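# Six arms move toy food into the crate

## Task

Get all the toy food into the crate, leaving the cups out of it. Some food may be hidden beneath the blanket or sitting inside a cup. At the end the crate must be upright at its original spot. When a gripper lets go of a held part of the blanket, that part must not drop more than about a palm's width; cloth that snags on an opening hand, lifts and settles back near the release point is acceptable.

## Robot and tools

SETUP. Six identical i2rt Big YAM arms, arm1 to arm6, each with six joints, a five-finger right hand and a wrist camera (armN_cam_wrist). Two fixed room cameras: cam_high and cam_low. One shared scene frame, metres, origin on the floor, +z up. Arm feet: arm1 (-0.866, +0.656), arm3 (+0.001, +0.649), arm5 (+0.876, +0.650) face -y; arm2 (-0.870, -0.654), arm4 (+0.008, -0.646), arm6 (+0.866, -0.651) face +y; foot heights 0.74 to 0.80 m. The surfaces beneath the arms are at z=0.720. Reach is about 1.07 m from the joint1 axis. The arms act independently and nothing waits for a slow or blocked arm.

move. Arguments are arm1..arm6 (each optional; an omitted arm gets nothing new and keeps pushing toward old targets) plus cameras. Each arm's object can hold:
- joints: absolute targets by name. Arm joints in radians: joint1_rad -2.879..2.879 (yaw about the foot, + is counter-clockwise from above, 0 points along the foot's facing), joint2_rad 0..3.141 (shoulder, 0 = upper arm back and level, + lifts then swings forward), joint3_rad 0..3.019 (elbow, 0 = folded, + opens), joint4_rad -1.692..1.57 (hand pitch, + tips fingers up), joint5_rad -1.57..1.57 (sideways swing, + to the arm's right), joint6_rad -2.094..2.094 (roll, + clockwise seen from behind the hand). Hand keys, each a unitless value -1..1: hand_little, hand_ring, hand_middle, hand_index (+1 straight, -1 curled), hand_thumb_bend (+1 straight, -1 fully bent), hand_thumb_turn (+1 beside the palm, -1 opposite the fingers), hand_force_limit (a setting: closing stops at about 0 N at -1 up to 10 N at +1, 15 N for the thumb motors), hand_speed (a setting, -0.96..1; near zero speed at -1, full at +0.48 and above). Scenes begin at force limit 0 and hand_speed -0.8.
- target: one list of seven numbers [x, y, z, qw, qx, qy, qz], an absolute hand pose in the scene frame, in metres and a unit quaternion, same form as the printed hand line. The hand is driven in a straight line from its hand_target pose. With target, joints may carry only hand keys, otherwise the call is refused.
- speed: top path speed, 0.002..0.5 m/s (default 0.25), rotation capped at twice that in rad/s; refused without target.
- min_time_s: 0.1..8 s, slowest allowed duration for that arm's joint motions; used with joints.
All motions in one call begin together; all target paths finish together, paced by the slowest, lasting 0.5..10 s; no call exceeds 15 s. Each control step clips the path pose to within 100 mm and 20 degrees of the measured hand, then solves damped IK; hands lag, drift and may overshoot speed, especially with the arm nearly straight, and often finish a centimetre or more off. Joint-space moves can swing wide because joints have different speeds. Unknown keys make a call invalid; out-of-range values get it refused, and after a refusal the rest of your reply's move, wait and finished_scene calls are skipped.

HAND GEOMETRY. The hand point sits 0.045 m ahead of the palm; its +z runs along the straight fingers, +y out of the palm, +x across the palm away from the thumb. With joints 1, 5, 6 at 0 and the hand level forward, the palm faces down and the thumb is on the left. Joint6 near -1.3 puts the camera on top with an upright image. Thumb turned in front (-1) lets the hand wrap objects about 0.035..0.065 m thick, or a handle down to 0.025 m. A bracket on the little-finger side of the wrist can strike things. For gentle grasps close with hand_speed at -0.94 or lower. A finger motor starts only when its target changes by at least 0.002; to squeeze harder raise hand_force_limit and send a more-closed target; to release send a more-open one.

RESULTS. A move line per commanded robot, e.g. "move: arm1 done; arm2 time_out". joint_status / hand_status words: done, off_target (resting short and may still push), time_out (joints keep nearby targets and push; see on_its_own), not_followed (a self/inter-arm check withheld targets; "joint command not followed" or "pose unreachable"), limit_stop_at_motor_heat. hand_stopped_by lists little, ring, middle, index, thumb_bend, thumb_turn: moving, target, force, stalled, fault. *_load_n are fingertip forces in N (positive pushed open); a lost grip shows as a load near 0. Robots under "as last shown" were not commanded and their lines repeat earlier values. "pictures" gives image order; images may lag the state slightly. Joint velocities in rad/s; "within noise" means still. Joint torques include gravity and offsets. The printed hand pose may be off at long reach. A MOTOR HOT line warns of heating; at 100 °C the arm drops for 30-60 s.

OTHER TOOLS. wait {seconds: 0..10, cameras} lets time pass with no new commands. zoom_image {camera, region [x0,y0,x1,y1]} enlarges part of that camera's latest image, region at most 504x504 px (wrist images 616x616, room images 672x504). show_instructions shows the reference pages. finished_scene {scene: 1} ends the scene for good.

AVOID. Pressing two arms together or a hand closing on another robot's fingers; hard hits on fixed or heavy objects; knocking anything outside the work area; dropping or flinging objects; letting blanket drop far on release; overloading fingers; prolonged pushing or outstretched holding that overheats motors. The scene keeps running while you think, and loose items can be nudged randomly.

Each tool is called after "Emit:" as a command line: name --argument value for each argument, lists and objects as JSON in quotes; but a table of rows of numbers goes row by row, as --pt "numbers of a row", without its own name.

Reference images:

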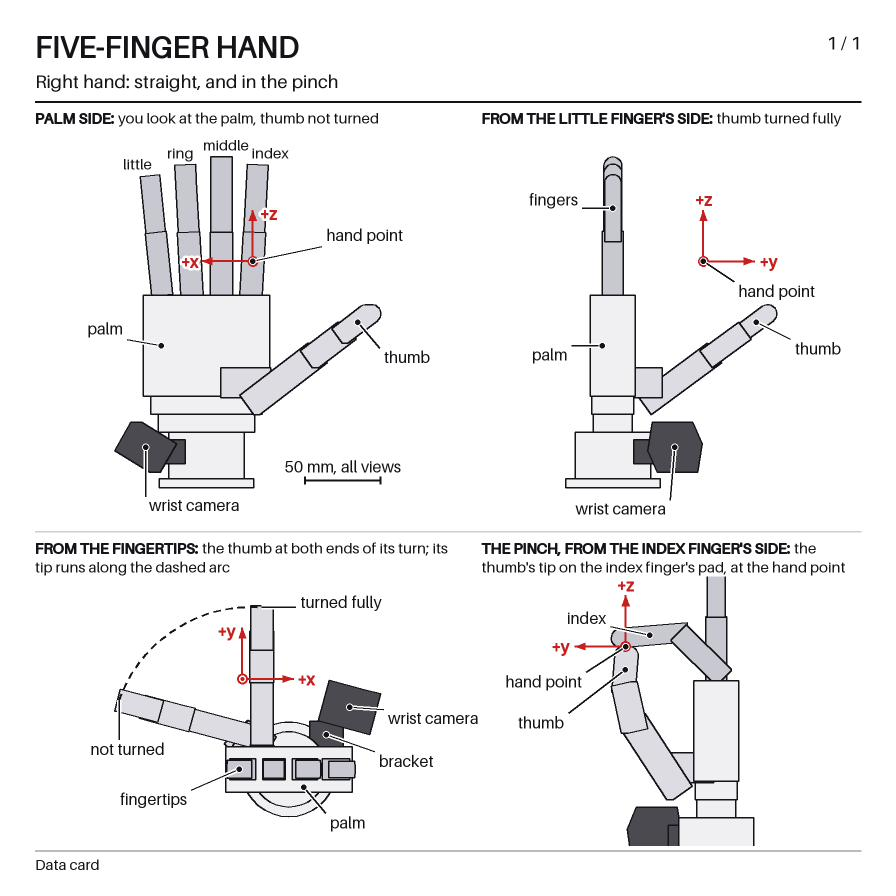

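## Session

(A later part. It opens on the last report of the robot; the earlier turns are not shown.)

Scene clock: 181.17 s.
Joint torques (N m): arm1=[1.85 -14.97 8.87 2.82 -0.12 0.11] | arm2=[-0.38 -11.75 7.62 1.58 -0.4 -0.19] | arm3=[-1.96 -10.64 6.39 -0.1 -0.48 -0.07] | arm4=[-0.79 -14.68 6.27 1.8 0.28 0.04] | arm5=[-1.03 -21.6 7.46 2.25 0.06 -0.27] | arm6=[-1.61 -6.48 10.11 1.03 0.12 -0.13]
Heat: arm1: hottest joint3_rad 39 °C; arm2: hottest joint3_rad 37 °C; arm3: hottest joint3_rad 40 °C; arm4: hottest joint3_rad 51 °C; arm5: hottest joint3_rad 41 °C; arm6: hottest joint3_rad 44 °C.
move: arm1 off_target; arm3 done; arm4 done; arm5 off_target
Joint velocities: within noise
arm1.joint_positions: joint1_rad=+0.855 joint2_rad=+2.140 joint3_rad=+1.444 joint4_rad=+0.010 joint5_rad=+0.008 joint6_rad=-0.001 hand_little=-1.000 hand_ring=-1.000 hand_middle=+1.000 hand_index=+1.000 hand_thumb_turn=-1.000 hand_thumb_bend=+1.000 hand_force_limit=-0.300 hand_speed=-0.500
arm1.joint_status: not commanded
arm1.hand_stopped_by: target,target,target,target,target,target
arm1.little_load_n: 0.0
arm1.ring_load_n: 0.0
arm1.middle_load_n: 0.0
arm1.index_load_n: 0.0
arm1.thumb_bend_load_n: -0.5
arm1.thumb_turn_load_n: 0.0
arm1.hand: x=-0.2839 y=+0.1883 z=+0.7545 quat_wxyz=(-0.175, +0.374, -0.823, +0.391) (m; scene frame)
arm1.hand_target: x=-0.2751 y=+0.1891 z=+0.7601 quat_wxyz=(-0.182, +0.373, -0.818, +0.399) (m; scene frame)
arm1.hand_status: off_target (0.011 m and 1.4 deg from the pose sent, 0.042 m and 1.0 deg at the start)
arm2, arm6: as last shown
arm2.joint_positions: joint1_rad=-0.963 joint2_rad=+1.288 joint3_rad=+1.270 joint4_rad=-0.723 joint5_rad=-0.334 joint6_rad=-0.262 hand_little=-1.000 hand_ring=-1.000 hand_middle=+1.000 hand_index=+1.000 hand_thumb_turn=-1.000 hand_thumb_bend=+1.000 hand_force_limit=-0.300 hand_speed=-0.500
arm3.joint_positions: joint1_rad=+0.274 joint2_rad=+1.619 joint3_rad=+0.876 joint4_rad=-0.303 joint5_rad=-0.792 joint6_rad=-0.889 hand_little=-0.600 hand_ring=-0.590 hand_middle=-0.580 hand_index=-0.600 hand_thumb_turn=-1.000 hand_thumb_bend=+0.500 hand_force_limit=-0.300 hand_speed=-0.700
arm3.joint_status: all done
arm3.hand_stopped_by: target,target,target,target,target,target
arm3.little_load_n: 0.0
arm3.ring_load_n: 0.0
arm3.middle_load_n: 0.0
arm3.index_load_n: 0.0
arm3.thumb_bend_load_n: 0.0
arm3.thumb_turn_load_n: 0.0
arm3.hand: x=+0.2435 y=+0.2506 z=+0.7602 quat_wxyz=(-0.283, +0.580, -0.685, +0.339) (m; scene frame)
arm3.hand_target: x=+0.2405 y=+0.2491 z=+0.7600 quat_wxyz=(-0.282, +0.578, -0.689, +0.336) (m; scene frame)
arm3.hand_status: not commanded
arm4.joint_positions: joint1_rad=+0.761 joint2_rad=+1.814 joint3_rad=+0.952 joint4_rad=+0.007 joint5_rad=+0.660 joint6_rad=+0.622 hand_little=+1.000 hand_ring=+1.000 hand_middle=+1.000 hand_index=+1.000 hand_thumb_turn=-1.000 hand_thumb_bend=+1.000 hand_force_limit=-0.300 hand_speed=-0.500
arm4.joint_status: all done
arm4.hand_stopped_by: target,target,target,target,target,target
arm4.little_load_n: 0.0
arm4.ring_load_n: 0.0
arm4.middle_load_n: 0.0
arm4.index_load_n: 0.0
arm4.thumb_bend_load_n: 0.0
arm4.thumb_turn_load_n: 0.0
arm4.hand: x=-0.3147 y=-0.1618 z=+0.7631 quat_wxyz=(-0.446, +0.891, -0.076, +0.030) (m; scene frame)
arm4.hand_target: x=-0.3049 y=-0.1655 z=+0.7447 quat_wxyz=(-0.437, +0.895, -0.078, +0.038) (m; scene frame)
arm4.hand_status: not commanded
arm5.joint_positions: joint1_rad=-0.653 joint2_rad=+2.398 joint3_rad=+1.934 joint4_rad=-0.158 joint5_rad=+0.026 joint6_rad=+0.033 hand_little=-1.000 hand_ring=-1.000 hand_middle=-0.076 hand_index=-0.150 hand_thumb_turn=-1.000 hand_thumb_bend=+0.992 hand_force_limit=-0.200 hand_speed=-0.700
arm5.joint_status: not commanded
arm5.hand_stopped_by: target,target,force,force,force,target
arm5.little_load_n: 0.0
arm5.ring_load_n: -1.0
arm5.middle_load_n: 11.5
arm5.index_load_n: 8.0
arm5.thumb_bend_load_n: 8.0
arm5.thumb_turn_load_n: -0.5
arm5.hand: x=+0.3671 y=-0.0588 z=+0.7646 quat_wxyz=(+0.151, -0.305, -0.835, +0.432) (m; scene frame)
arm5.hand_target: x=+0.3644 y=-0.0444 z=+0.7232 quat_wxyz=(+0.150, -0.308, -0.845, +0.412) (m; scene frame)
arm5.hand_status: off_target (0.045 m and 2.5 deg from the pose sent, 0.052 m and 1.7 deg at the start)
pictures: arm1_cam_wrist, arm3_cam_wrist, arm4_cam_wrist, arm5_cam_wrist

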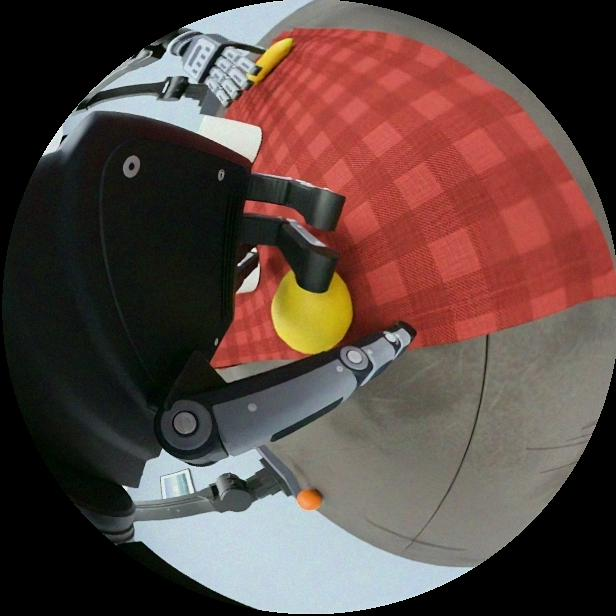

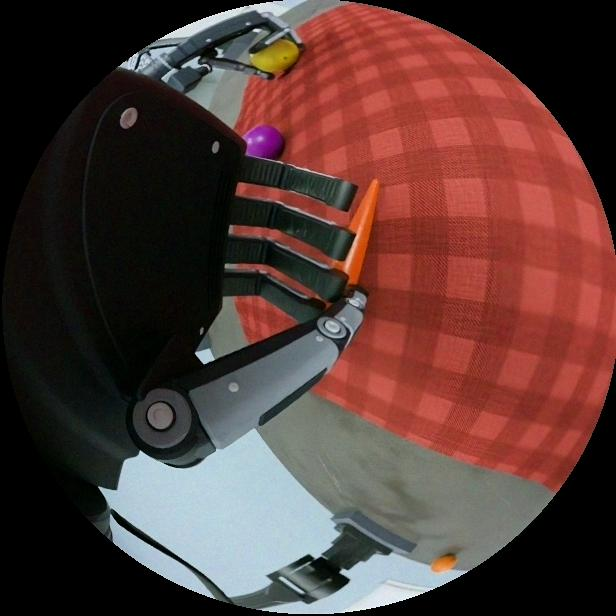

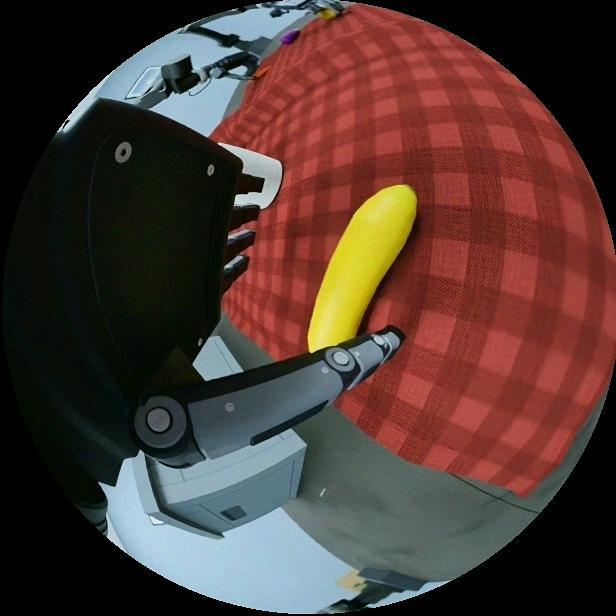

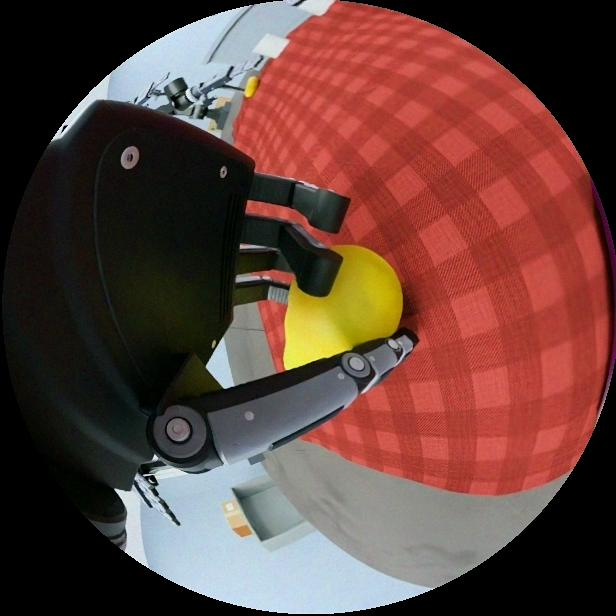

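Emit:
move --arm4 '{"target":[-0.333,-0.258,0.85,0.4367,-0.8953,0.0783,-0.0382],"speed":0.18}' --arm1 '{"target":[-0.256,0.192,0.764,0.1818,-0.3727,0.8178,-0.3989],"speed":0.1}' --arm3 '{"target":[0.2405,0.249,0.740,0.2818,-0.5777,0.6885,-0.3359],"speed":0.012,"joints":{"hand_speed":-0.5,"hand_thumb_bend":1.0}}' --arm5 '{"target":[0.363,-0.044,0.709,-0.15,0.3074,0.8445,-0.412],"speed":0.1}' --arm2 '{"joints":{"hand_speed":0,"hand_little":1.0,"hand_ring":1.0}}' --cameras '["arm1_cam_wrist","arm3_cam_wrist","arm5_cam_wrist","cam_high"]'

Scene clock: 185.23 s.
Joint torques (N m): arm1=[2.96 -13.92 12.56 1.62 -0.03 0.2] | arm2=[-0.38 -11.75 7.61 1.59 -0.38 -0.18] | arm3=[-1.73 -9 5.12 1.16 -0.46 -0.04] | arm4=[0.56 -14.74 8.57 0.7 0.58 0.11] | arm5=[-1.08 -20.66 7.13 2.17 0.06 -0.28] | arm6=[-1.85 -6.48 10.09 1.03 0.11 -0.13]
Heat: arm1: hottest joint3_rad 39 °C; arm2: hottest joint3_rad 37 °C; arm3: hottest joint3_rad 40 °C; arm4: hottest joint3_rad 51 °C; arm5: hottest joint3_rad 41 °C; arm6: hottest joint3_rad 44 °C.
move: arm1 off_target; arm2 done; arm3 off_target; arm4 done; arm5 off_target
Joint velocities: within noise
arm1.joint_positions: joint1_rad=+0.864 joint2_rad=+2.142 joint3_rad=+1.449 joint4_rad=+0.008 joint5_rad=+0.024 joint6_rad=+0.002 hand_little=-1.000 hand_ring=-1.000 hand_middle=+1.000 hand_index=+1.000 hand_thumb_turn=-1.000 hand_thumb_bend=+1.000 hand_force_limit=-0.300 hand_speed=-0.500
arm1.joint_status: not commanded
arm1.hand_stopped_by: target,target,target,target,target,target
arm1.little_load_n: 0.0
arm1.ring_load_n: 0.0
arm1.middle_load_n: 0.0
arm1.index_load_n: 0.0
arm1.thumb_bend_load_n: 0.0
arm1.thumb_turn_load_n: -0.5
arm1.hand: x=-0.2802 y=+0.1904 z=+0.7544 quat_wxyz=(-0.171, +0.373, -0.823, +0.393) (m; scene frame)
arm1.hand_target: x=-0.2569 y=+0.1929 z=+0.7646 quat_wxyz=(-0.182, +0.373, -0.818, +0.399) (m; scene frame)
arm1.hand_status: off_target (0.026 m and 1.5 deg from the pose sent, 0.030 m and 1.4 deg at the start)
arm2.joint_positions: joint1_rad=-0.963 joint2_rad=+1.288 joint3_rad=+1.270 joint4_rad=-0.723 joint5_rad=-0.334 joint6_rad=-0.263 hand_little=+1.000 hand_ring=+1.000 hand_middle=+1.000 hand_index=+1.000 hand_thumb_turn=-1.000 hand_thumb_bend=+1.000 hand_force_limit=-0.300 hand_speed=+0.000
arm2.joint_status: all done
arm2.hand_stopped_by: target,target,target,target,target,target
arm2.little_load_n: 0.5
arm2.ring_load_n: 0.0
arm2.middle_load_n: 0.0
arm2.index_load_n: 0.0
arm2.thumb_bend_load_n: 0.0
arm2.thumb_turn_load_n: 0.0
arm2.hand: x=-0.4994 y=-0.3030 z=+1.0520 quat_wxyz=(-0.413, +0.870, -0.246, +0.105) (m; scene frame)
arm2.hand_target: x=-0.5000 y=-0.3000 z=+1.0601 quat_wxyz=(-0.423, +0.868, -0.233, +0.114) (m; scene frame)
arm2.hand_status: not commanded
arm3.joint_positions: joint1_rad=+0.274 joint2_rad=+1.639 joint3_rad=+0.876 joint4_rad=-0.281 joint5_rad=-0.792 joint6_rad=-0.889 hand_little=-0.600 hand_ring=-0.590 hand_middle=-0.580 hand_index=-0.600 hand_thumb_turn=-1.000 hand_thumb_bend=+1.000 hand_force_limit=-0.300 hand_speed=-0.500
arm3.joint_status: all done
arm3.hand_stopped_by: target,target,target,target,target,target
arm3.little_load_n: 0.0
arm3.ring_load_n: 0.0
arm3.middle_load_n: 0.0
arm3.index_load_n: 0.0
arm3.thumb_bend_load_n: 0.0
arm3.thumb_turn_load_n: 1.5
arm3.hand: x=+0.2442 y=+0.2479 z=+0.7530 quat_wxyz=(-0.282, +0.580, -0.685, +0.340) (m; scene frame)
arm3.hand_target: x=+0.2404 y=+0.2493 z=+0.7404 quat_wxyz=(-0.282, +0.578, -0.689, +0.336) (m; scene frame)
arm3.hand_status: off_target (0.014 m and 0.7 deg from the pose sent, 0.020 m and 0.6 deg at the start)
arm4.joint_positions: joint1_rad=+0.937 joint2_rad=+1.551 joint3_rad=+0.920 joint4_rad=-0.386 joint5_rad=+0.768 joint6_rad=+0.821 hand_little=+1.000 hand_ring=+1.000 hand_middle=+1.000 hand_index=+1.000 hand_thumb_turn=-1.000 hand_thumb_bend=+1.000 hand_force_limit=-0.300 hand_speed=-0.500
arm4.joint_status: not commanded
arm4.hand_stopped_by: target,target,target,target,target,target
arm4.little_load_n: 0.0
arm4.ring_load_n: -0.5
arm4.middle_load_n: 0.0
arm4.index_load_n: -0.5
arm4.thumb_bend_load_n: 0.0
arm4.thumb_turn_load_n: 0.0
arm4.hand: x=-0.3318 y=-0.2547 z=+0.8472 quat_wxyz=(-0.436, +0.896, -0.075, +0.041) (m; scene frame)
arm4.hand_target: x=-0.3331 y=-0.2579 z=+0.8501 quat_wxyz=(-0.437, +0.895, -0.078, +0.038) (m; scene frame)
arm4.hand_status: done (0.004 m and 0.5 deg from the pose sent, 0.131 m and 1.5 deg at the start)
arm5.joint_positions: joint1_rad=-0.654 joint2_rad=+2.399 joint3_rad=+1.924 joint4_rad=-0.130 joint5_rad=+0.025 joint6_rad=+0.033 hand_little=-1.000 hand_ring=-1.000 hand_middle=-0.076 hand_index=-0.150 hand_thumb_turn=-1.000 hand_thumb_bend=+0.992 hand_force_limit=-0.200 hand_speed=-0.700
arm5.joint_status: not commanded
arm5.hand_stopped_by: target,target,force,force,force,target
arm5.little_load_n: 0.5
arm5.ring_load_n: -1.0
arm5.middle_load_n: 11.0
arm5.index_load_n: 7.5
arm5.thumb_bend_load_n: 8.0
arm5.thumb_turn_load_n: -0.5
arm5.hand: x=+0.3656 y=-0.0601 z=+0.7641 quat_wxyz=(+0.153, -0.304, -0.831, +0.439) (m; scene frame)
arm5.hand_target: x=+0.3652 y=-0.0416 z=+0.7109 quat_wxyz=(+0.150, -0.308, -0.845, +0.412) (m; scene frame)
arm5.hand_status: off_target (0.057 m and 3.5 deg from the pose sent, 0.058 m and 2.5 deg at the start)
arm6: as last shown
arm6.little_load_n: -0.5
pictures: arm1_cam_wrist, arm3_cam_wrist, arm5_cam_wrist, cam_high

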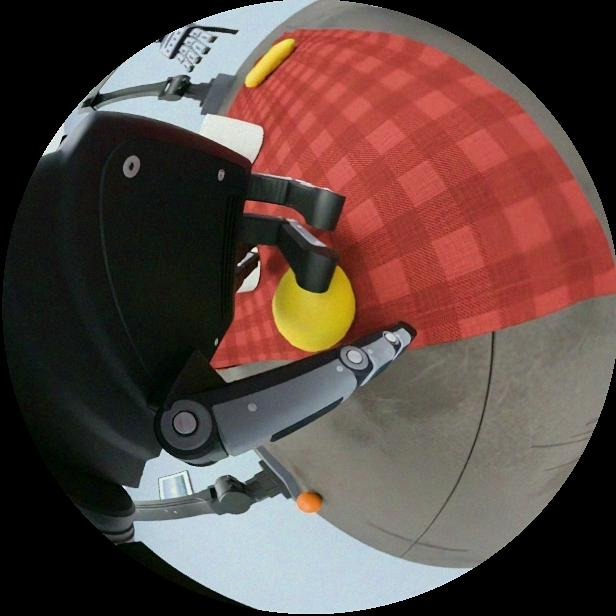

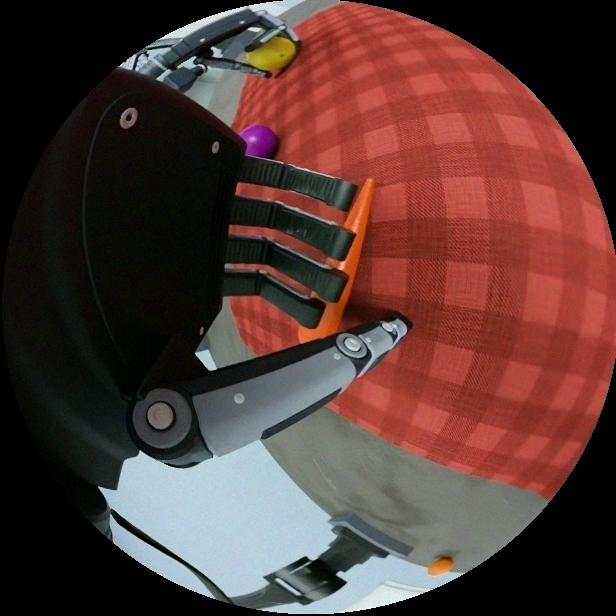

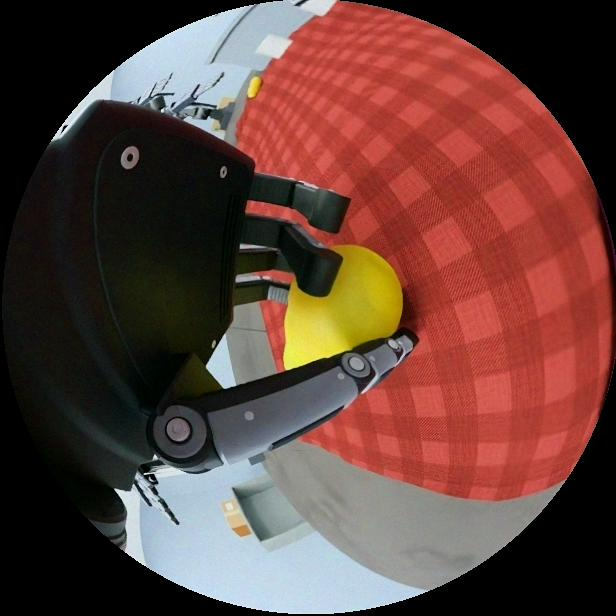

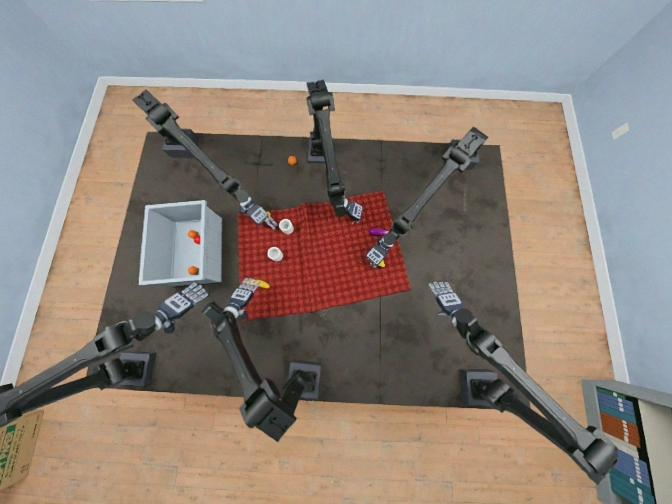

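Emit:
move --arm4 '{"target":[0.20,-0.22,0.93,0.4235,-0.8681,0.2326,-0.1135],"speed":0.28}' --arm1 '{"target":[-0.2432,0.1955,0.772,0.1818,-0.3727,0.8178,-0.3989],"speed":0.1}' --arm3 '{"target":[0.245,0.248,0.787,0.2818,-0.5777,0.6885,-0.3359],"speed":0.1}' --arm5 '{"joints":{"hand_speed":-0.5,"hand_middle":1.0,"hand_index":1.0,"hand_thumb_bend":1.0}}' --arm2 '{"target":[-0.3125,-0.169,0.86,0.4288,-0.8791,0.1869,-0.0912],"speed":0.2}' --cameras '["arm1_cam_wrist","arm2_cam_wrist","arm3_cam_wrist","arm5_cam_wrist"]'

Scene clock: 189.90 s.
Joint torques (N m): arm1=[2.43 -14.62 12.98 1.59 0.06 0.15] | arm2=[-1.49 -21.42 10.28 1.33 -0.49 -0.2] | arm3=[-0.97 -11.75 9.02 -0.06 -0.48 0.09] | arm4=[-0.15 -7.94 14.95 2.02 -0.09 -0.14] | arm5=[-0.67 -21.07 7.12 2.13 0.06 -0.24] | arm6=[-1.67 -6.53 10.1 1.01 0.11 -0.13]
Heat: arm1: hottest joint3_rad 39 °C; arm2: hottest joint3_rad 37 °C; arm3: hottest joint3_rad 40 °C; arm4: hottest joint3_rad 51 °C; arm5: hottest joint3_rad 41 °C; arm6: hottest joint3_rad 44 °C.
move: arm1 off_target; arm2 off_target; arm3 off_target; arm4 off_target; arm5 done
Joint velocities: within noise
arm1.joint_positions: joint1_rad=+0.886 joint2_rad=+2.151 joint3_rad=+1.478 joint4_rad=-0.022 joint5_rad=+0.034 joint6_rad=+0.018 hand_little=-1.000 hand_ring=-1.000 hand_middle=+1.000 hand_index=+1.000 hand_thumb_turn=-1.000 hand_thumb_bend=+1.000 hand_force_limit=-0.300 hand_speed=-0.500
arm1.joint_status: not commanded
arm1.hand_stopped_by: target,target,target,target,target,target
arm1.little_load_n: 0.0
arm1.ring_load_n: 0.0
arm1.middle_load_n: -0.5
arm1.index_load_n: 0.0
arm1.thumb_bend_load_n: 0.0
arm1.thumb_turn_load_n: 0.0
arm1.hand: x=-0.2662 y=+0.1985 z=+0.7570 quat_wxyz=(-0.172, +0.374, -0.825, +0.388) (m; scene frame)
arm1.hand_target: x=-0.2442 y=+0.1963 z=+0.7727 quat_wxyz=(-0.182, +0.373, -0.818, +0.399) (m; scene frame)
arm1.hand_status: off_target (0.028 m and 1.9 deg from the pose sent, 0.041 m and 1.6 deg at the start)
arm2.joint_positions: joint1_rad=-0.965 joint2_rad=+1.992 joint3_rad=+1.582 joint4_rad=-0.393 joint5_rad=-0.423 joint6_rad=-0.348 hand_little=+1.000 hand_ring=+1.000 hand_middle=+1.000 hand_index=+1.000 hand_thumb_turn=-1.000 hand_thumb_bend=+1.000 hand_force_limit=-0.300 hand_speed=+0.000
arm2.joint_status: not commanded
arm2.hand_stopped_by: target,target,target,target,target,target
arm2.little_load_n: 0.0
arm2.ring_load_n: -0.5
arm2.middle_load_n: 0.0
arm2.index_load_n: 0.0
arm2.thumb_bend_load_n: 0.0
arm2.thumb_turn_load_n: 0.0
arm2.hand: x=-0.3336 y=-0.1772 z=+0.8368 quat_wxyz=(-0.409, +0.887, -0.200, +0.070) (m; scene frame)
arm2.hand_target: x=-0.3138 y=-0.1700 z=+0.8607 quat_wxyz=(-0.429, +0.879, -0.187, +0.092) (m; scene frame)
arm2.hand_status: off_target (0.032 m and 3.8 deg from the pose sent, 0.300 m and 7.3 deg at the start)
arm3.joint_positions: joint1_rad=+0.274 joint2_rad=+1.579 joint3_rad=+0.876 joint4_rad=-0.373 joint5_rad=-0.788 joint6_rad=-0.888 hand_little=-0.600 hand_ring=-0.590 hand_middle=-0.580 hand_index=-0.600 hand_thumb_turn=-1.000 hand_thumb_bend=+1.000 hand_force_limit=-0.300 hand_speed=-0.500
arm3.joint_status: not commanded
arm3.hand_stopped_by: target,target,target,target,target,target
arm3.little_load_n: 0.0
arm3.ring_load_n: 0.0
arm3.middle_load_n: 0.0
arm3.index_load_n: 0.0
arm3.thumb_bend_load_n: 0.0
arm3.thumb_turn_load_n: 0.0
arm3.hand: x=+0.2397 y=+0.2618 z=+0.7727 quat_wxyz=(-0.286, +0.576, -0.692, +0.326) (m; scene frame)
arm3.hand_target: x=+0.2448 y=+0.2485 z=+0.7872 quat_wxyz=(-0.282, +0.578, -0.688, +0.336) (m; scene frame)
arm3.hand_status: off_target (0.021 m and 1.3 deg from the pose sent, 0.034 m and 0.7 deg at the start)
arm4.joint_positions: joint1_rad=-0.421 joint2_rad=+1.149 joint3_rad=+0.706 joint4_rad=-0.264 joint5_rad=+0.050 joint6_rad=+0.043 hand_little=+1.000 hand_ring=+1.000 hand_middle=+1.000 hand_index=+1.000 hand_thumb_turn=-1.000 hand_thumb_bend=+1.000 hand_force_limit=-0.300 hand_speed=-0.500
arm4.joint_status: not commanded
arm4.hand_stopped_by: target,target,target,target,target,target
arm4.little_load_n: 0.0
arm4.ring_load_n: 0.0
arm4.middle_load_n: 0.0
arm4.index_load_n: 0.0
arm4.thumb_bend_load_n: 0.0
arm4.thumb_turn_load_n: 0.0
arm4.hand: x=+0.1886 y=-0.2428 z=+0.9068 quat_wxyz=(-0.401, +0.877, -0.243, +0.107) (m; scene frame)
arm4.hand_target: x=+0.1992 y=-0.2218 z=+0.9307 quat_wxyz=(-0.424, +0.868, -0.233, +0.114) (m; scene frame)
arm4.hand_status: off_target (0.034 m and 3.1 deg from the pose sent, 0.539 m and 20.2 deg at the start)
arm5.joint_positions: joint1_rad=-0.660 joint2_rad=+2.404 joint3_rad=+1.924 joint4_rad=-0.129 joint5_rad=+0.024 joint6_rad=+0.030 hand_little=-1.000 hand_ring=-1.000 hand_middle=+1.000 hand_index=+1.000 hand_thumb_turn=-1.000 hand_thumb_bend=+1.000 hand_force_limit=-0.200 hand_speed=-0.500
arm5.joint_status: all done
arm5.hand_stopped_by: target,target,target,target,target,target
arm5.little_load_n: 0.0
arm5.ring_load_n: -0.5
arm5.middle_load_n: 0.0
arm5.index_load_n: 0.0
arm5.thumb_bend_load_n: 0.0
arm5.thumb_turn_load_n: 0.5
arm5.hand: x=+0.3616 y=-0.0563 z=+0.7600 quat_wxyz=(+0.155, -0.305, -0.832, +0.437) (m; scene frame)
arm5.hand_target: x=+0.3652 y=-0.0417 z=+0.7109 quat_wxyz=(+0.150, -0.307, -0.845, +0.412) (m; scene frame)
arm5.hand_status: not commanded
arm6: as last shown
pictures: arm1_cam_wrist, arm2_cam_wrist, arm3_cam_wrist, arm5_cam_wrist

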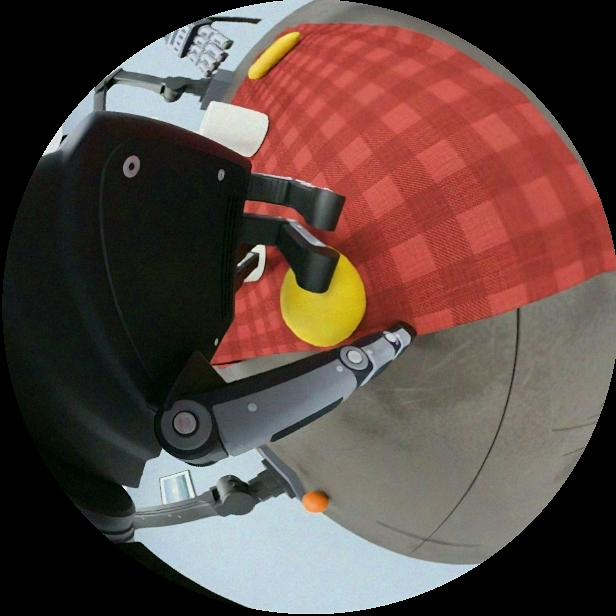

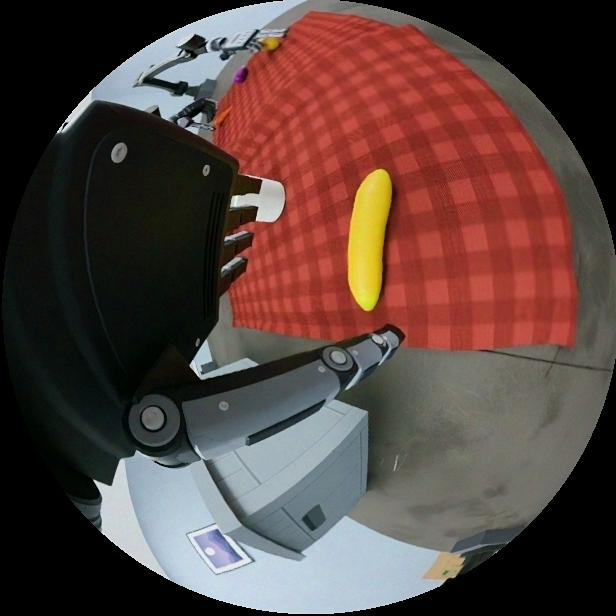

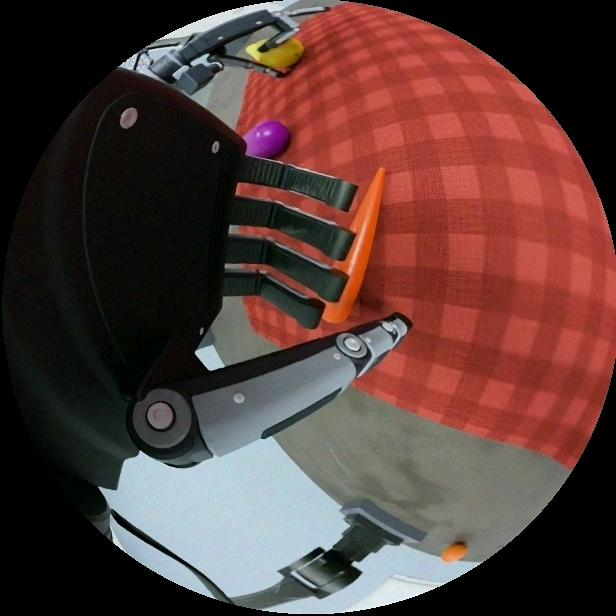

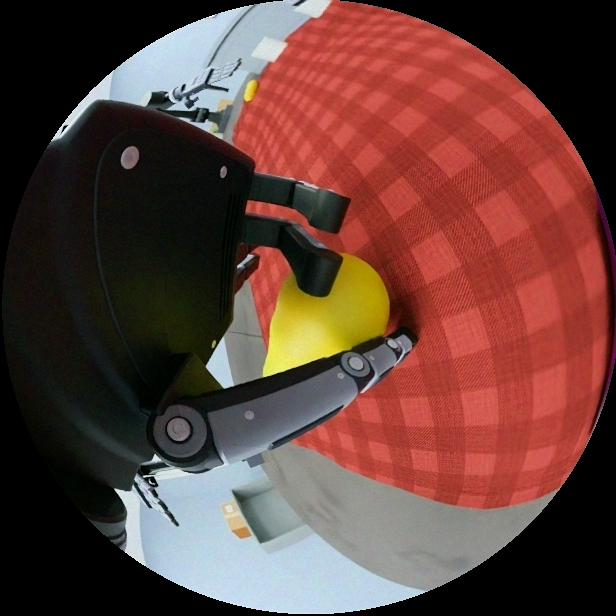

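Emit:
move --arm4 '{"target":[0.24,-0.14,0.93,0.3697,-0.758,0.4829,-0.2356],"speed":0.15}' --arm1 '{"joints":{"hand_speed":-0.65,"hand_force_limit":-0.4,"hand_middle":-0.5,"hand_index":-0.5}}' --arm3 '{"target":[0.245,0.249,0.797,0.2818,-0.5777,0.6885,-0.3359],"speed":0.05,"joints":{"hand_speed":-0.5,"hand_little":0.0,"hand_ring":0.0,"hand_middle":0.0,"hand_index":0.0}}' --arm5 '{"target":[0.4644,0.0662,0.865,-0.15,0.3074,0.8445,-0.412],"speed":0.15}' --arm2 '{"target":[-0.297,-0.163,0.762,0.4288,-0.8791,0.1869,-0.0912],"speed":0.1}' --cameras '["arm1_cam_wrist","arm2_cam_wrist","arm3_cam_wrist","arm4_cam_wrist","arm5_cam_wrist"]'

Scene clock: 194.67 s.
Joint torques (N m): arm1=[2.49 -14.56 12.27 1.62 0.06 0.13] | arm2=[-1.38 -21.13 8.38 1.5 -0.38 -0.19] | arm3=[-1.2 -10.52 9.31 -0.35 -0.5 0.01] | arm4=[0.56 -11.99 15.02 0.88 0.5 0.11] | arm5=[0.73 -18.37 7.42 1.51 0.26 -0.12] | arm6=[-1.79 -6.53 10.1 1.03 0.11 -0.13]
Heat: arm1: hottest joint3_rad 40 °C; arm2: hottest joint3_rad 38 °C; arm3: hottest joint3_rad 40 °C; arm4: hottest joint3_rad 53 °C; arm5: hottest joint3_rad 41 °C; arm6: hottest joint3_rad 44 °C.
move: arm1 off_target; arm2 off_target; arm3 off_target; arm4 off_target; arm5 off_target
Joint velocities: within noise
arm1.joint_positions: joint1_rad=+0.886 joint2_rad=+2.152 joint3_rad=+1.486 joint4_rad=-0.022 joint5_rad=+0.035 joint6_rad=+0.020 hand_little=-1.000 hand_ring=-1.000 hand_middle=+0.681 hand_index=-0.319 hand_thumb_turn=-1.000 hand_thumb_bend=+1.000 hand_force_limit=-0.400 hand_speed=-0.650
arm1.joint_status: hand_middle off_target (ended at +0.681, target -0.500); hand_index off_target (ended at -0.319, target -0.500); the others done
arm1.hand_stopped_by: target,target,force,force,target,target
arm1.little_load_n: 0.0
arm1.ring_load_n: -2.0
arm1.middle_load_n: 0.0
arm1.index_load_n: 3.5
arm1.thumb_bend_load_n: 0.0
arm1.thumb_turn_load_n: 0.0
arm1.hand: x=-0.2635 y=+0.1964 z=+0.7600 quat_wxyz=(-0.174, +0.372, -0.824, +0.391) (m; scene frame)
arm1.hand_target: x=-0.2443 y=+0.1964 z=+0.7726 quat_wxyz=(-0.182, +0.373, -0.818, +0.399) (m; scene frame)
arm1.hand_status: not commanded
arm2.joint_positions: joint1_rad=-0.971 joint2_rad=+2.132 joint3_rad=+1.582 joint4_rad=-0.221 joint5_rad=-0.430 joint6_rad=-0.352 hand_little=+1.000 hand_ring=+1.000 hand_middle=+1.000 hand_index=+1.000 hand_thumb_turn=-1.000 hand_thumb_bend=+1.000 hand_force_limit=-0.300 hand_speed=+0.000
arm2.joint_status: not commanded
arm2.hand_stopped_by: target,target,target,target,target,target
arm2.little_load_n: 0.0
arm2.ring_load_n: 0.0
arm2.middle_load_n: 0.0
arm2.index_load_n: 0.0
arm2.thumb_bend_load_n: 0.0
arm2.thumb_turn_load_n: 0.5
arm2.hand: x=-0.3112 y=-0.1657 z=+0.7605 quat_wxyz=(-0.421, +0.882, -0.195, +0.079) (m; scene frame)
arm2.hand_target: x=-0.2973 y=-0.1635 z=+0.7622 quat_wxyz=(-0.429, +0.879, -0.187, +0.091) (m; scene frame)
arm2.hand_status: off_target (0.015 m and 1.9 deg from the pose sent, 0.084 m and 3.8 deg at the start)
arm3.joint_positions: joint1_rad=+0.274 joint2_rad=+1.560 joint3_rad=+0.884 joint4_rad=-0.401 joint5_rad=-0.788 joint6_rad=-0.885 hand_little=+0.000 hand_ring=+0.000 hand_middle=+0.000 hand_index=+0.000 hand_thumb_turn=-1.000 hand_thumb_bend=+1.000 hand_force_limit=-0.300 hand_speed=-0.500
arm3.joint_status: all done
arm3.hand_stopped_by: target,target,target,target,target,target
arm3.little_load_n: 0.0
arm3.ring_load_n: 0.0
arm3.middle_load_n: 0.0
arm3.index_load_n: 0.0
arm3.thumb_bend_load_n: 0.0
arm3.thumb_turn_load_n: 0.0
arm3.hand: x=+0.2395 y=+0.2627 z=+0.7820 quat_wxyz=(-0.287, +0.575, -0.693, +0.325) (m; scene frame)
arm3.hand_target: x=+0.2449 y=+0.2494 z=+0.7973 quat_wxyz=(-0.282, +0.578, -0.688, +0.336) (m; scene frame)
arm3.hand_status: off_target (0.021 m and 1.5 deg from the pose sent, 0.028 m and 1.3 deg at the start)
arm4.joint_positions: joint1_rad=-0.268 joint2_rad=+1.438 joint3_rad=+0.997 joint4_rad=-0.436 joint5_rad=+0.621 joint6_rad=+0.568 hand_little=+1.000 hand_ring=+1.000 hand_middle=+1.000 hand_index=+1.000 hand_thumb_turn=-1.000 hand_thumb_bend=+1.000 hand_force_limit=-0.300 hand_speed=-0.500
arm4.joint_status: not commanded
arm4.hand_stopped_by: target,target,target,target,target,target
arm4.little_load_n: 0.0
arm4.ring_load_n: 0.0
arm4.middle_load_n: 0.0
arm4.index_load_n: 0.0
arm4.thumb_bend_load_n: 0.0
arm4.thumb_turn_load_n: 0.0
arm4.hand: x=+0.2369 y=-0.1645 z=+0.9119 quat_wxyz=(-0.354, +0.766, -0.478, +0.242) (m; scene frame)
arm4.hand_target: x=+0.2393 y=-0.1414 z=+0.9303 quat_wxyz=(-0.370, +0.758, -0.483, +0.235) (m; scene frame)
arm4.hand_status: off_target (0.031 m and 2.2 deg from the pose sent, 0.117 m and 34.4 deg at the start)
arm5.joint_positions: joint1_rad=-0.660 joint2_rad=+1.897 joint3_rad=+1.380 joint4_rad=-0.128 joint5_rad=+0.035 joint6_rad=+0.030 hand_little=-1.000 hand_ring=-1.000 hand_middle=+1.000 hand_index=+1.000 hand_thumb_turn=-1.000 hand_thumb_bend=+1.000 hand_force_limit=-0.200 hand_speed=-0.500
arm5.joint_status: not commanded
arm5.hand_stopped_by: target,target,target,target,target,target
arm5.little_load_n: 0.0
arm5.ring_load_n: 0.5
arm5.middle_load_n: 0.0
arm5.index_load_n: 0.0
arm5.thumb_bend_load_n: 0.0
arm5.thumb_turn_load_n: 0.0
arm5.hand: x=+0.4549 y=+0.0668 z=+0.8728 quat_wxyz=(+0.154, -0.310, -0.839, +0.420) (m; scene frame)
arm5.hand_target: x=+0.4643 y=+0.0663 z=+0.8651 quat_wxyz=(+0.150, -0.307, -0.845, +0.412) (m; scene frame)
arm5.hand_status: off_target (0.012 m and 1.2 deg from the pose sent, 0.191 m and 3.3 deg at the start)
arm6: as last shown
arm6.little_load_n: 0.0
pictures: arm1_cam_wrist, arm2_cam_wrist, arm3_cam_wrist, arm4_cam_wrist, arm5_cam_wrist

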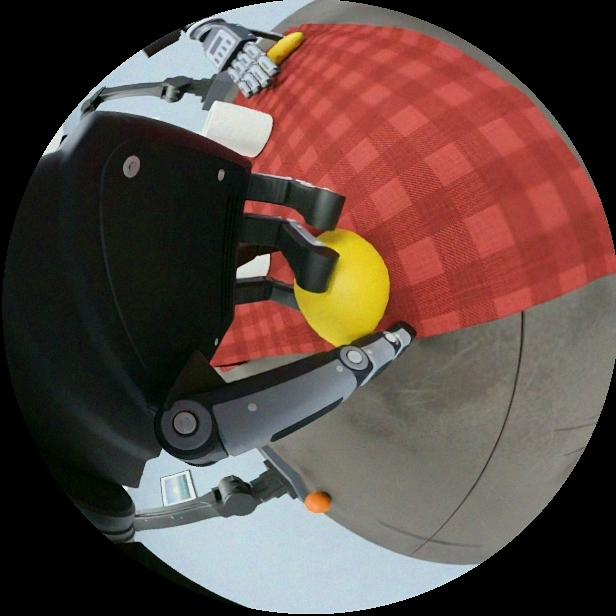

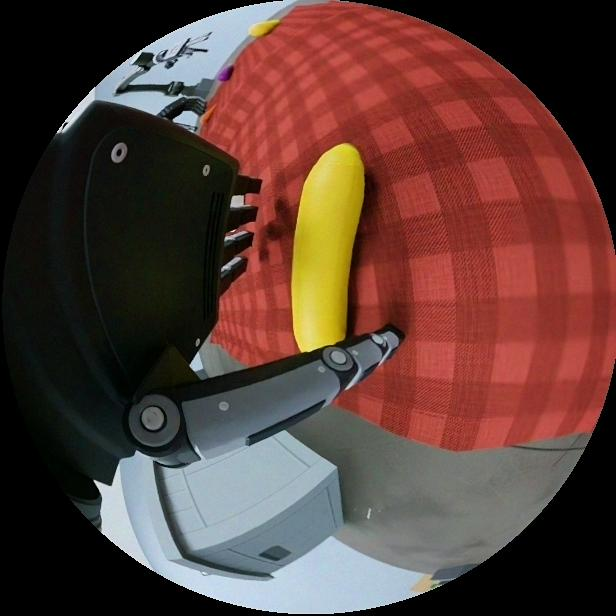

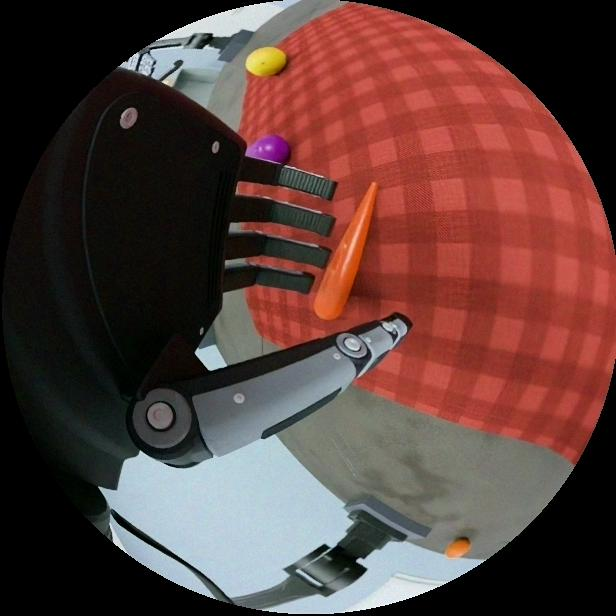

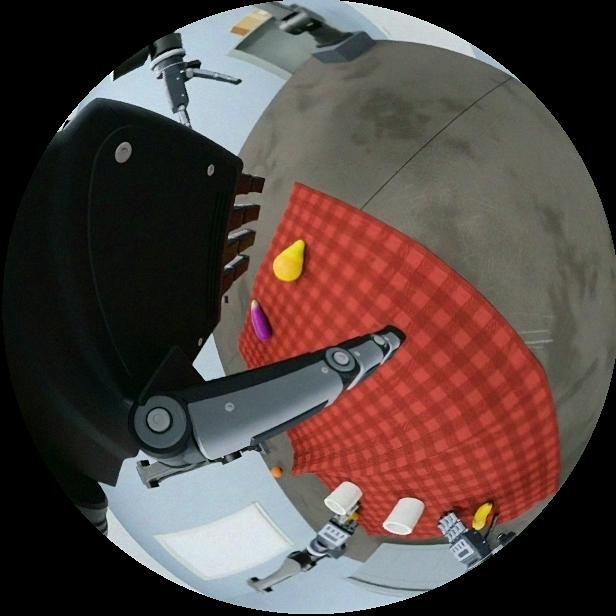

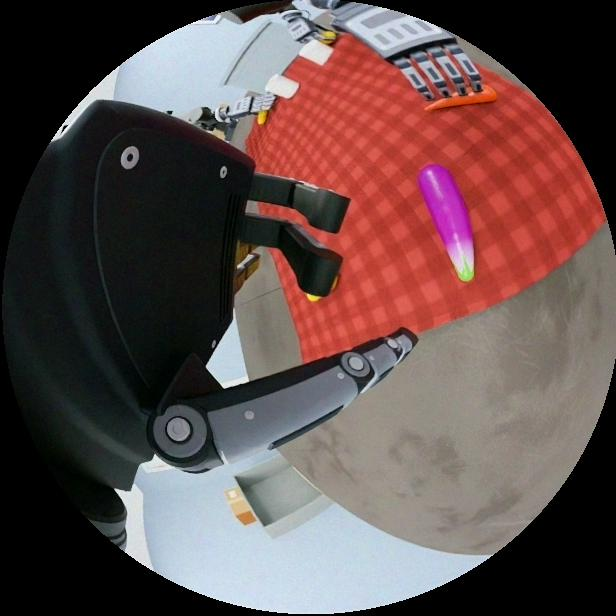

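Emit:
move --arm4 '{"target":[0.362,-0.031,0.86,0.3697,-0.758,0.4829,-0.2356],"speed":0.12}' --arm1 '{"joints":{"hand_speed":-0.65,"hand_force_limit":-0.35,"hand_middle":-0.49}}' --arm3 '{"target":[0.265,0.238,0.80,0.2818,-0.5777,0.6885,-0.3359],"speed":0.08}' --arm5 '{"target":[0.44,0.24,0.93,-0.0229,0.047,0.8975,-0.4378],"speed":0.2}' --arm2 '{"target":[-0.271,-0.159,0.763,0.4288,-0.8791,0.1869,-0.0912],"speed":0.06}' --cameras '["arm1_cam_wrist","arm2_cam_wrist","arm3_cam_wrist","arm4_cam_wrist","arm5_cam_wrist","cam_high"]'

Scene clock: 198.00 s.
Joint torques (N m): arm1=[2.49 -14.74 11.48 1.62 0.05 0.13] | arm2=[-1.61 -20.78 10.03 0.76 -0.29 -0.31] | arm3=[-0.15 -9.41 9.47 0.27 -0.46 0.06] | arm4=[-0.62 -17.96 14.68 1.73 0.19 -0.14] | arm5=[-0.15 -16.09 10.77 1.11 -0.4 -0.26] | arm6=[-1.67 -6.59 10.09 1.02 0.11 -0.14]
Heat: arm1: hottest joint3_rad 40 °C; arm2: hottest joint3_rad 38 °C; arm3: hottest joint3_rad 40 °C; arm4: hottest joint3_rad 54 °C; arm5: hottest joint3_rad 40 °C; arm6: hottest joint3_rad 44 °C.
move: arm1 off_target; arm2 off_target; arm3 off_target; arm4 off_target; arm5 off_target
Joint velocities: within noise
arm1.joint_positions: joint1_rad=+0.886 joint2_rad=+2.152 joint3_rad=+1.496 joint4_rad=-0.022 joint5_rad=+0.035 joint6_rad=+0.020 hand_little=-1.000 hand_ring=-1.001 hand_middle=-0.151 hand_index=-0.319 hand_thumb_turn=-1.000 hand_thumb_bend=+1.000 hand_force_limit=-0.350 hand_speed=-0.650
arm1.joint_status: hand_middle off_target (ended at -0.151, target -0.490); the others done
arm1.hand_stopped_by: target,target,force,force,target,target
arm1.little_load_n: 0.0
arm1.ring_load_n: -5.0
arm1.middle_load_n: 5.5
arm1.index_load_n: 0.5
arm1.thumb_bend_load_n: 0.0
arm1.thumb_turn_load_n: 0.0
arm1.hand: x=-0.2602 y=+0.1937 z=+0.7642 quat_wxyz=(-0.176, +0.372, -0.822, +0.394) (m; scene frame)
arm1.hand_target: x=-0.2442 y=+0.1963 z=+0.7727 quat_wxyz=(-0.182, +0.373, -0.818, +0.399) (m; scene frame)
arm1.hand_status: not commanded
arm2.joint_positions: joint1_rad=-0.983 joint2_rad=+2.175 joint3_rad=+1.661 joint4_rad=-0.256 joint5_rad=-0.444 joint6_rad=-0.352 hand_little=+1.000 hand_ring=+1.000 hand_middle=+1.000 hand_index=+1.000 hand_thumb_turn=-1.000 hand_thumb_bend=+1.000 hand_force_limit=-0.300 hand_speed=+0.000
arm2.joint_status: not commanded
arm2.hand_stopped_by: target,target,target,target,target,target
arm2.little_load_n: 0.0
arm2.ring_load_n: 0.0
arm2.middle_load_n: 0.0
arm2.index_load_n: 0.0
arm2.thumb_bend_load_n: 0.5
arm2.thumb_turn_load_n: 2.5
arm2.hand: x=-0.2915 y=-0.1600 z=+0.7623 quat_wxyz=(-0.425, +0.880, -0.197, +0.077) (m; scene frame)
arm2.hand_target: x=-0.2718 y=-0.1596 z=+0.7634 quat_wxyz=(-0.429, +0.879, -0.187, +0.092) (m; scene frame)
arm2.hand_status: off_target (0.021 m and 2.0 deg from the pose sent, 0.041 m and 1.9 deg at the start)
arm3.joint_positions: joint1_rad=+0.304 joint2_rad=+1.566 joint3_rad=+0.926 joint4_rad=-0.401 joint5_rad=-0.770 joint6_rad=-0.845 hand_little=+0.000 hand_ring=+0.000 hand_middle=+0.000 hand_index=+0.000 hand_thumb_turn=-1.000 hand_thumb_bend=+1.000 hand_force_limit=-0.300 hand_speed=-0.500
arm3.joint_status: not commanded
arm3.hand_stopped_by: target,target,target,target,target,target
arm3.little_load_n: 0.0
arm3.ring_load_n: 0.0
arm3.middle_load_n: 0.0
arm3.index_load_n: 0.0
arm3.thumb_bend_load_n: 0.0
arm3.thumb_turn_load_n: 0.0
arm3.hand: x=+0.2560 y=+0.2524 z=+0.7936 quat_wxyz=(-0.284, +0.575, -0.693, +0.329) (m; scene frame)
arm3.hand_target: x=+0.2647 y=+0.2386 z=+0.8002 quat_wxyz=(-0.282, +0.578, -0.688, +0.336) (m; scene frame)
arm3.hand_status: off_target (0.018 m and 1.0 deg from the pose sent, 0.040 m and 1.5 deg at the start)
arm4.joint_positions: joint1_rad=-0.392 joint2_rad=+1.859 joint3_rad=+1.345 joint4_rad=-0.311 joint5_rad=+0.532 joint6_rad=+0.475 hand_little=+1.000 hand_ring=+1.000 hand_middle=+1.000 hand_index=+1.000 hand_thumb_turn=-1.000 hand_thumb_bend=+1.000 hand_force_limit=-0.300 hand_speed=-0.500
arm4.joint_status: not commanded
arm4.hand_stopped_by: target,target,target,target,target,target
arm4.little_load_n: 0.0
arm4.ring_load_n: 0.0
arm4.middle_load_n: 0.0
arm4.index_load_n: 0.0
arm4.thumb_bend_load_n: 0.0
arm4.thumb_turn_load_n: 0.0
arm4.hand: x=+0.3464 y=-0.0525 z=+0.8462 quat_wxyz=(-0.352, +0.765, -0.485, +0.236) (m; scene frame)
arm4.hand_target: x=+0.3611 y=-0.0326 z=+0.8606 quat_wxyz=(-0.370, +0.758, -0.483, +0.236) (m; scene frame)
arm4.hand_status: off_target (0.030 m and 2.2 deg from the pose sent, 0.190 m and 2.2 deg at the start)
arm5.joint_positions: joint1_rad=-1.000 joint2_rad=+1.711 joint3_rad=+1.282 joint4_rad=-0.499 joint5_rad=-0.661 joint6_rad=-0.643 hand_little=-1.000 hand_ring=-1.000 hand_middle=+1.000 hand_index=+1.000 hand_thumb_turn=-1.000 hand_thumb_bend=+1.000 hand_force_limit=-0.200 hand_speed=-0.500
arm5.joint_status: not commanded
arm5.hand_stopped_by: target,target,target,target,target,target
arm5.little_load_n: 0.0
arm5.ring_load_n: 0.0
arm5.middle_load_n: 0.0
arm5.index_load_n: 0.0
arm5.thumb_bend_load_n: 0.0
arm5.thumb_turn_load_n: 0.0
arm5.hand: x=+0.4502 y=+0.2465 z=+0.9132 quat_wxyz=(+0.010, -0.058, -0.901, +0.429) (m; scene frame)
arm5.hand_target: x=+0.4404 y=+0.2403 z=+0.9301 quat_wxyz=(+0.023, -0.047, -0.897, +0.438) (m; scene frame)
arm5.hand_status: off_target (0.021 m and 2.2 deg from the pose sent, 0.183 m and 34.5 deg at the start)
arm6: as last shown
arm6.thumb_turn_load_n: 0.5
pictures: arm1_cam_wrist, arm2_cam_wrist, arm3_cam_wrist, arm4_cam_wrist, arm5_cam_wrist, cam_high

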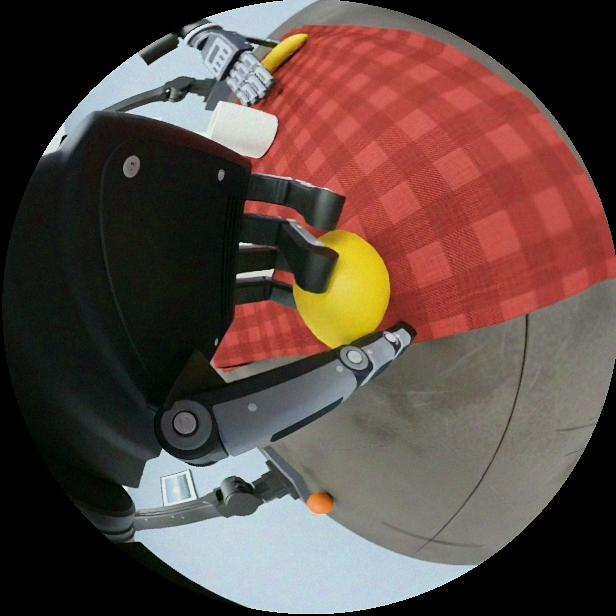

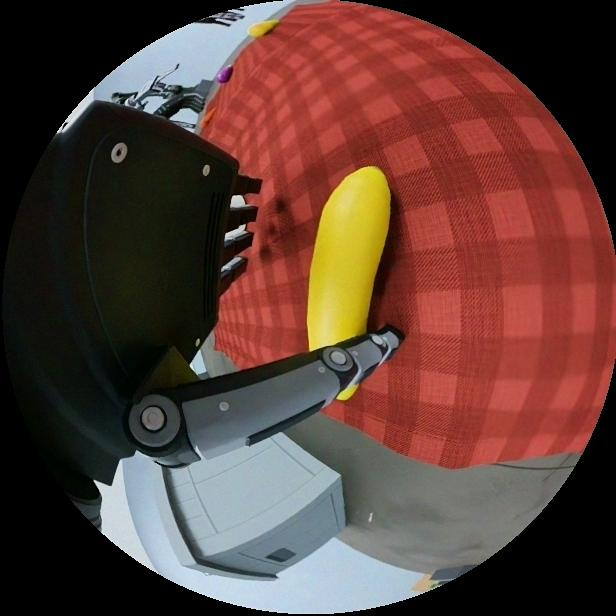

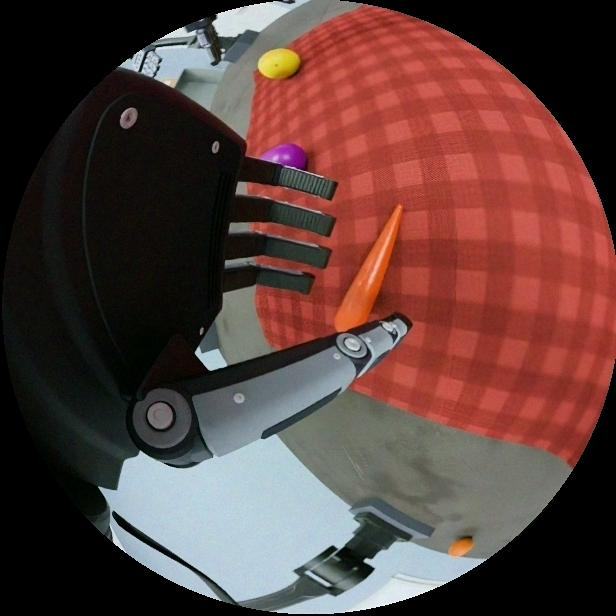

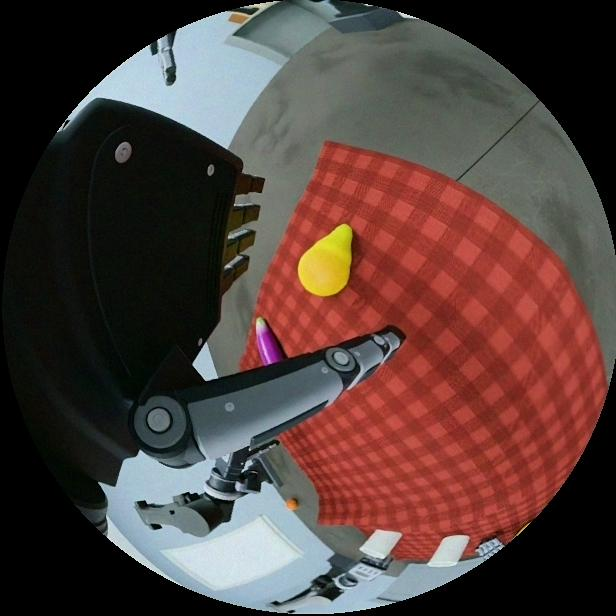

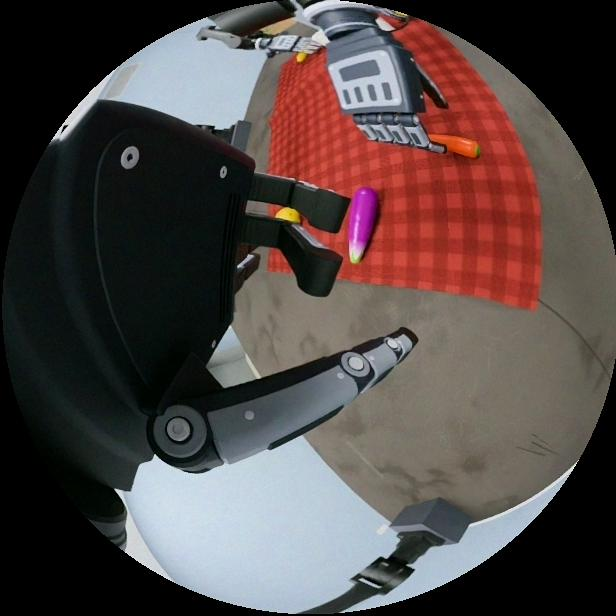

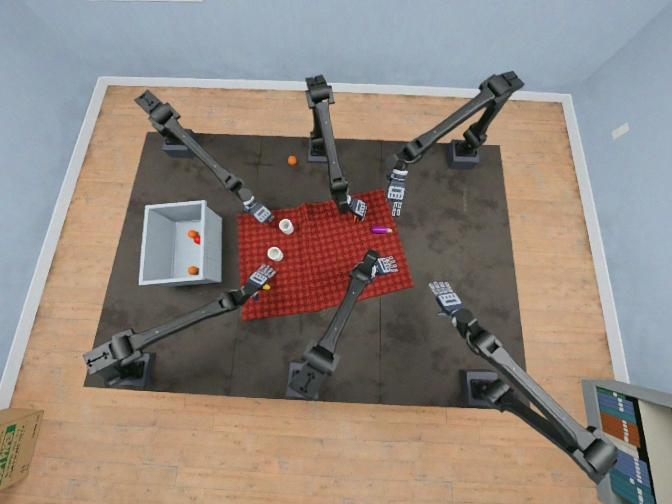

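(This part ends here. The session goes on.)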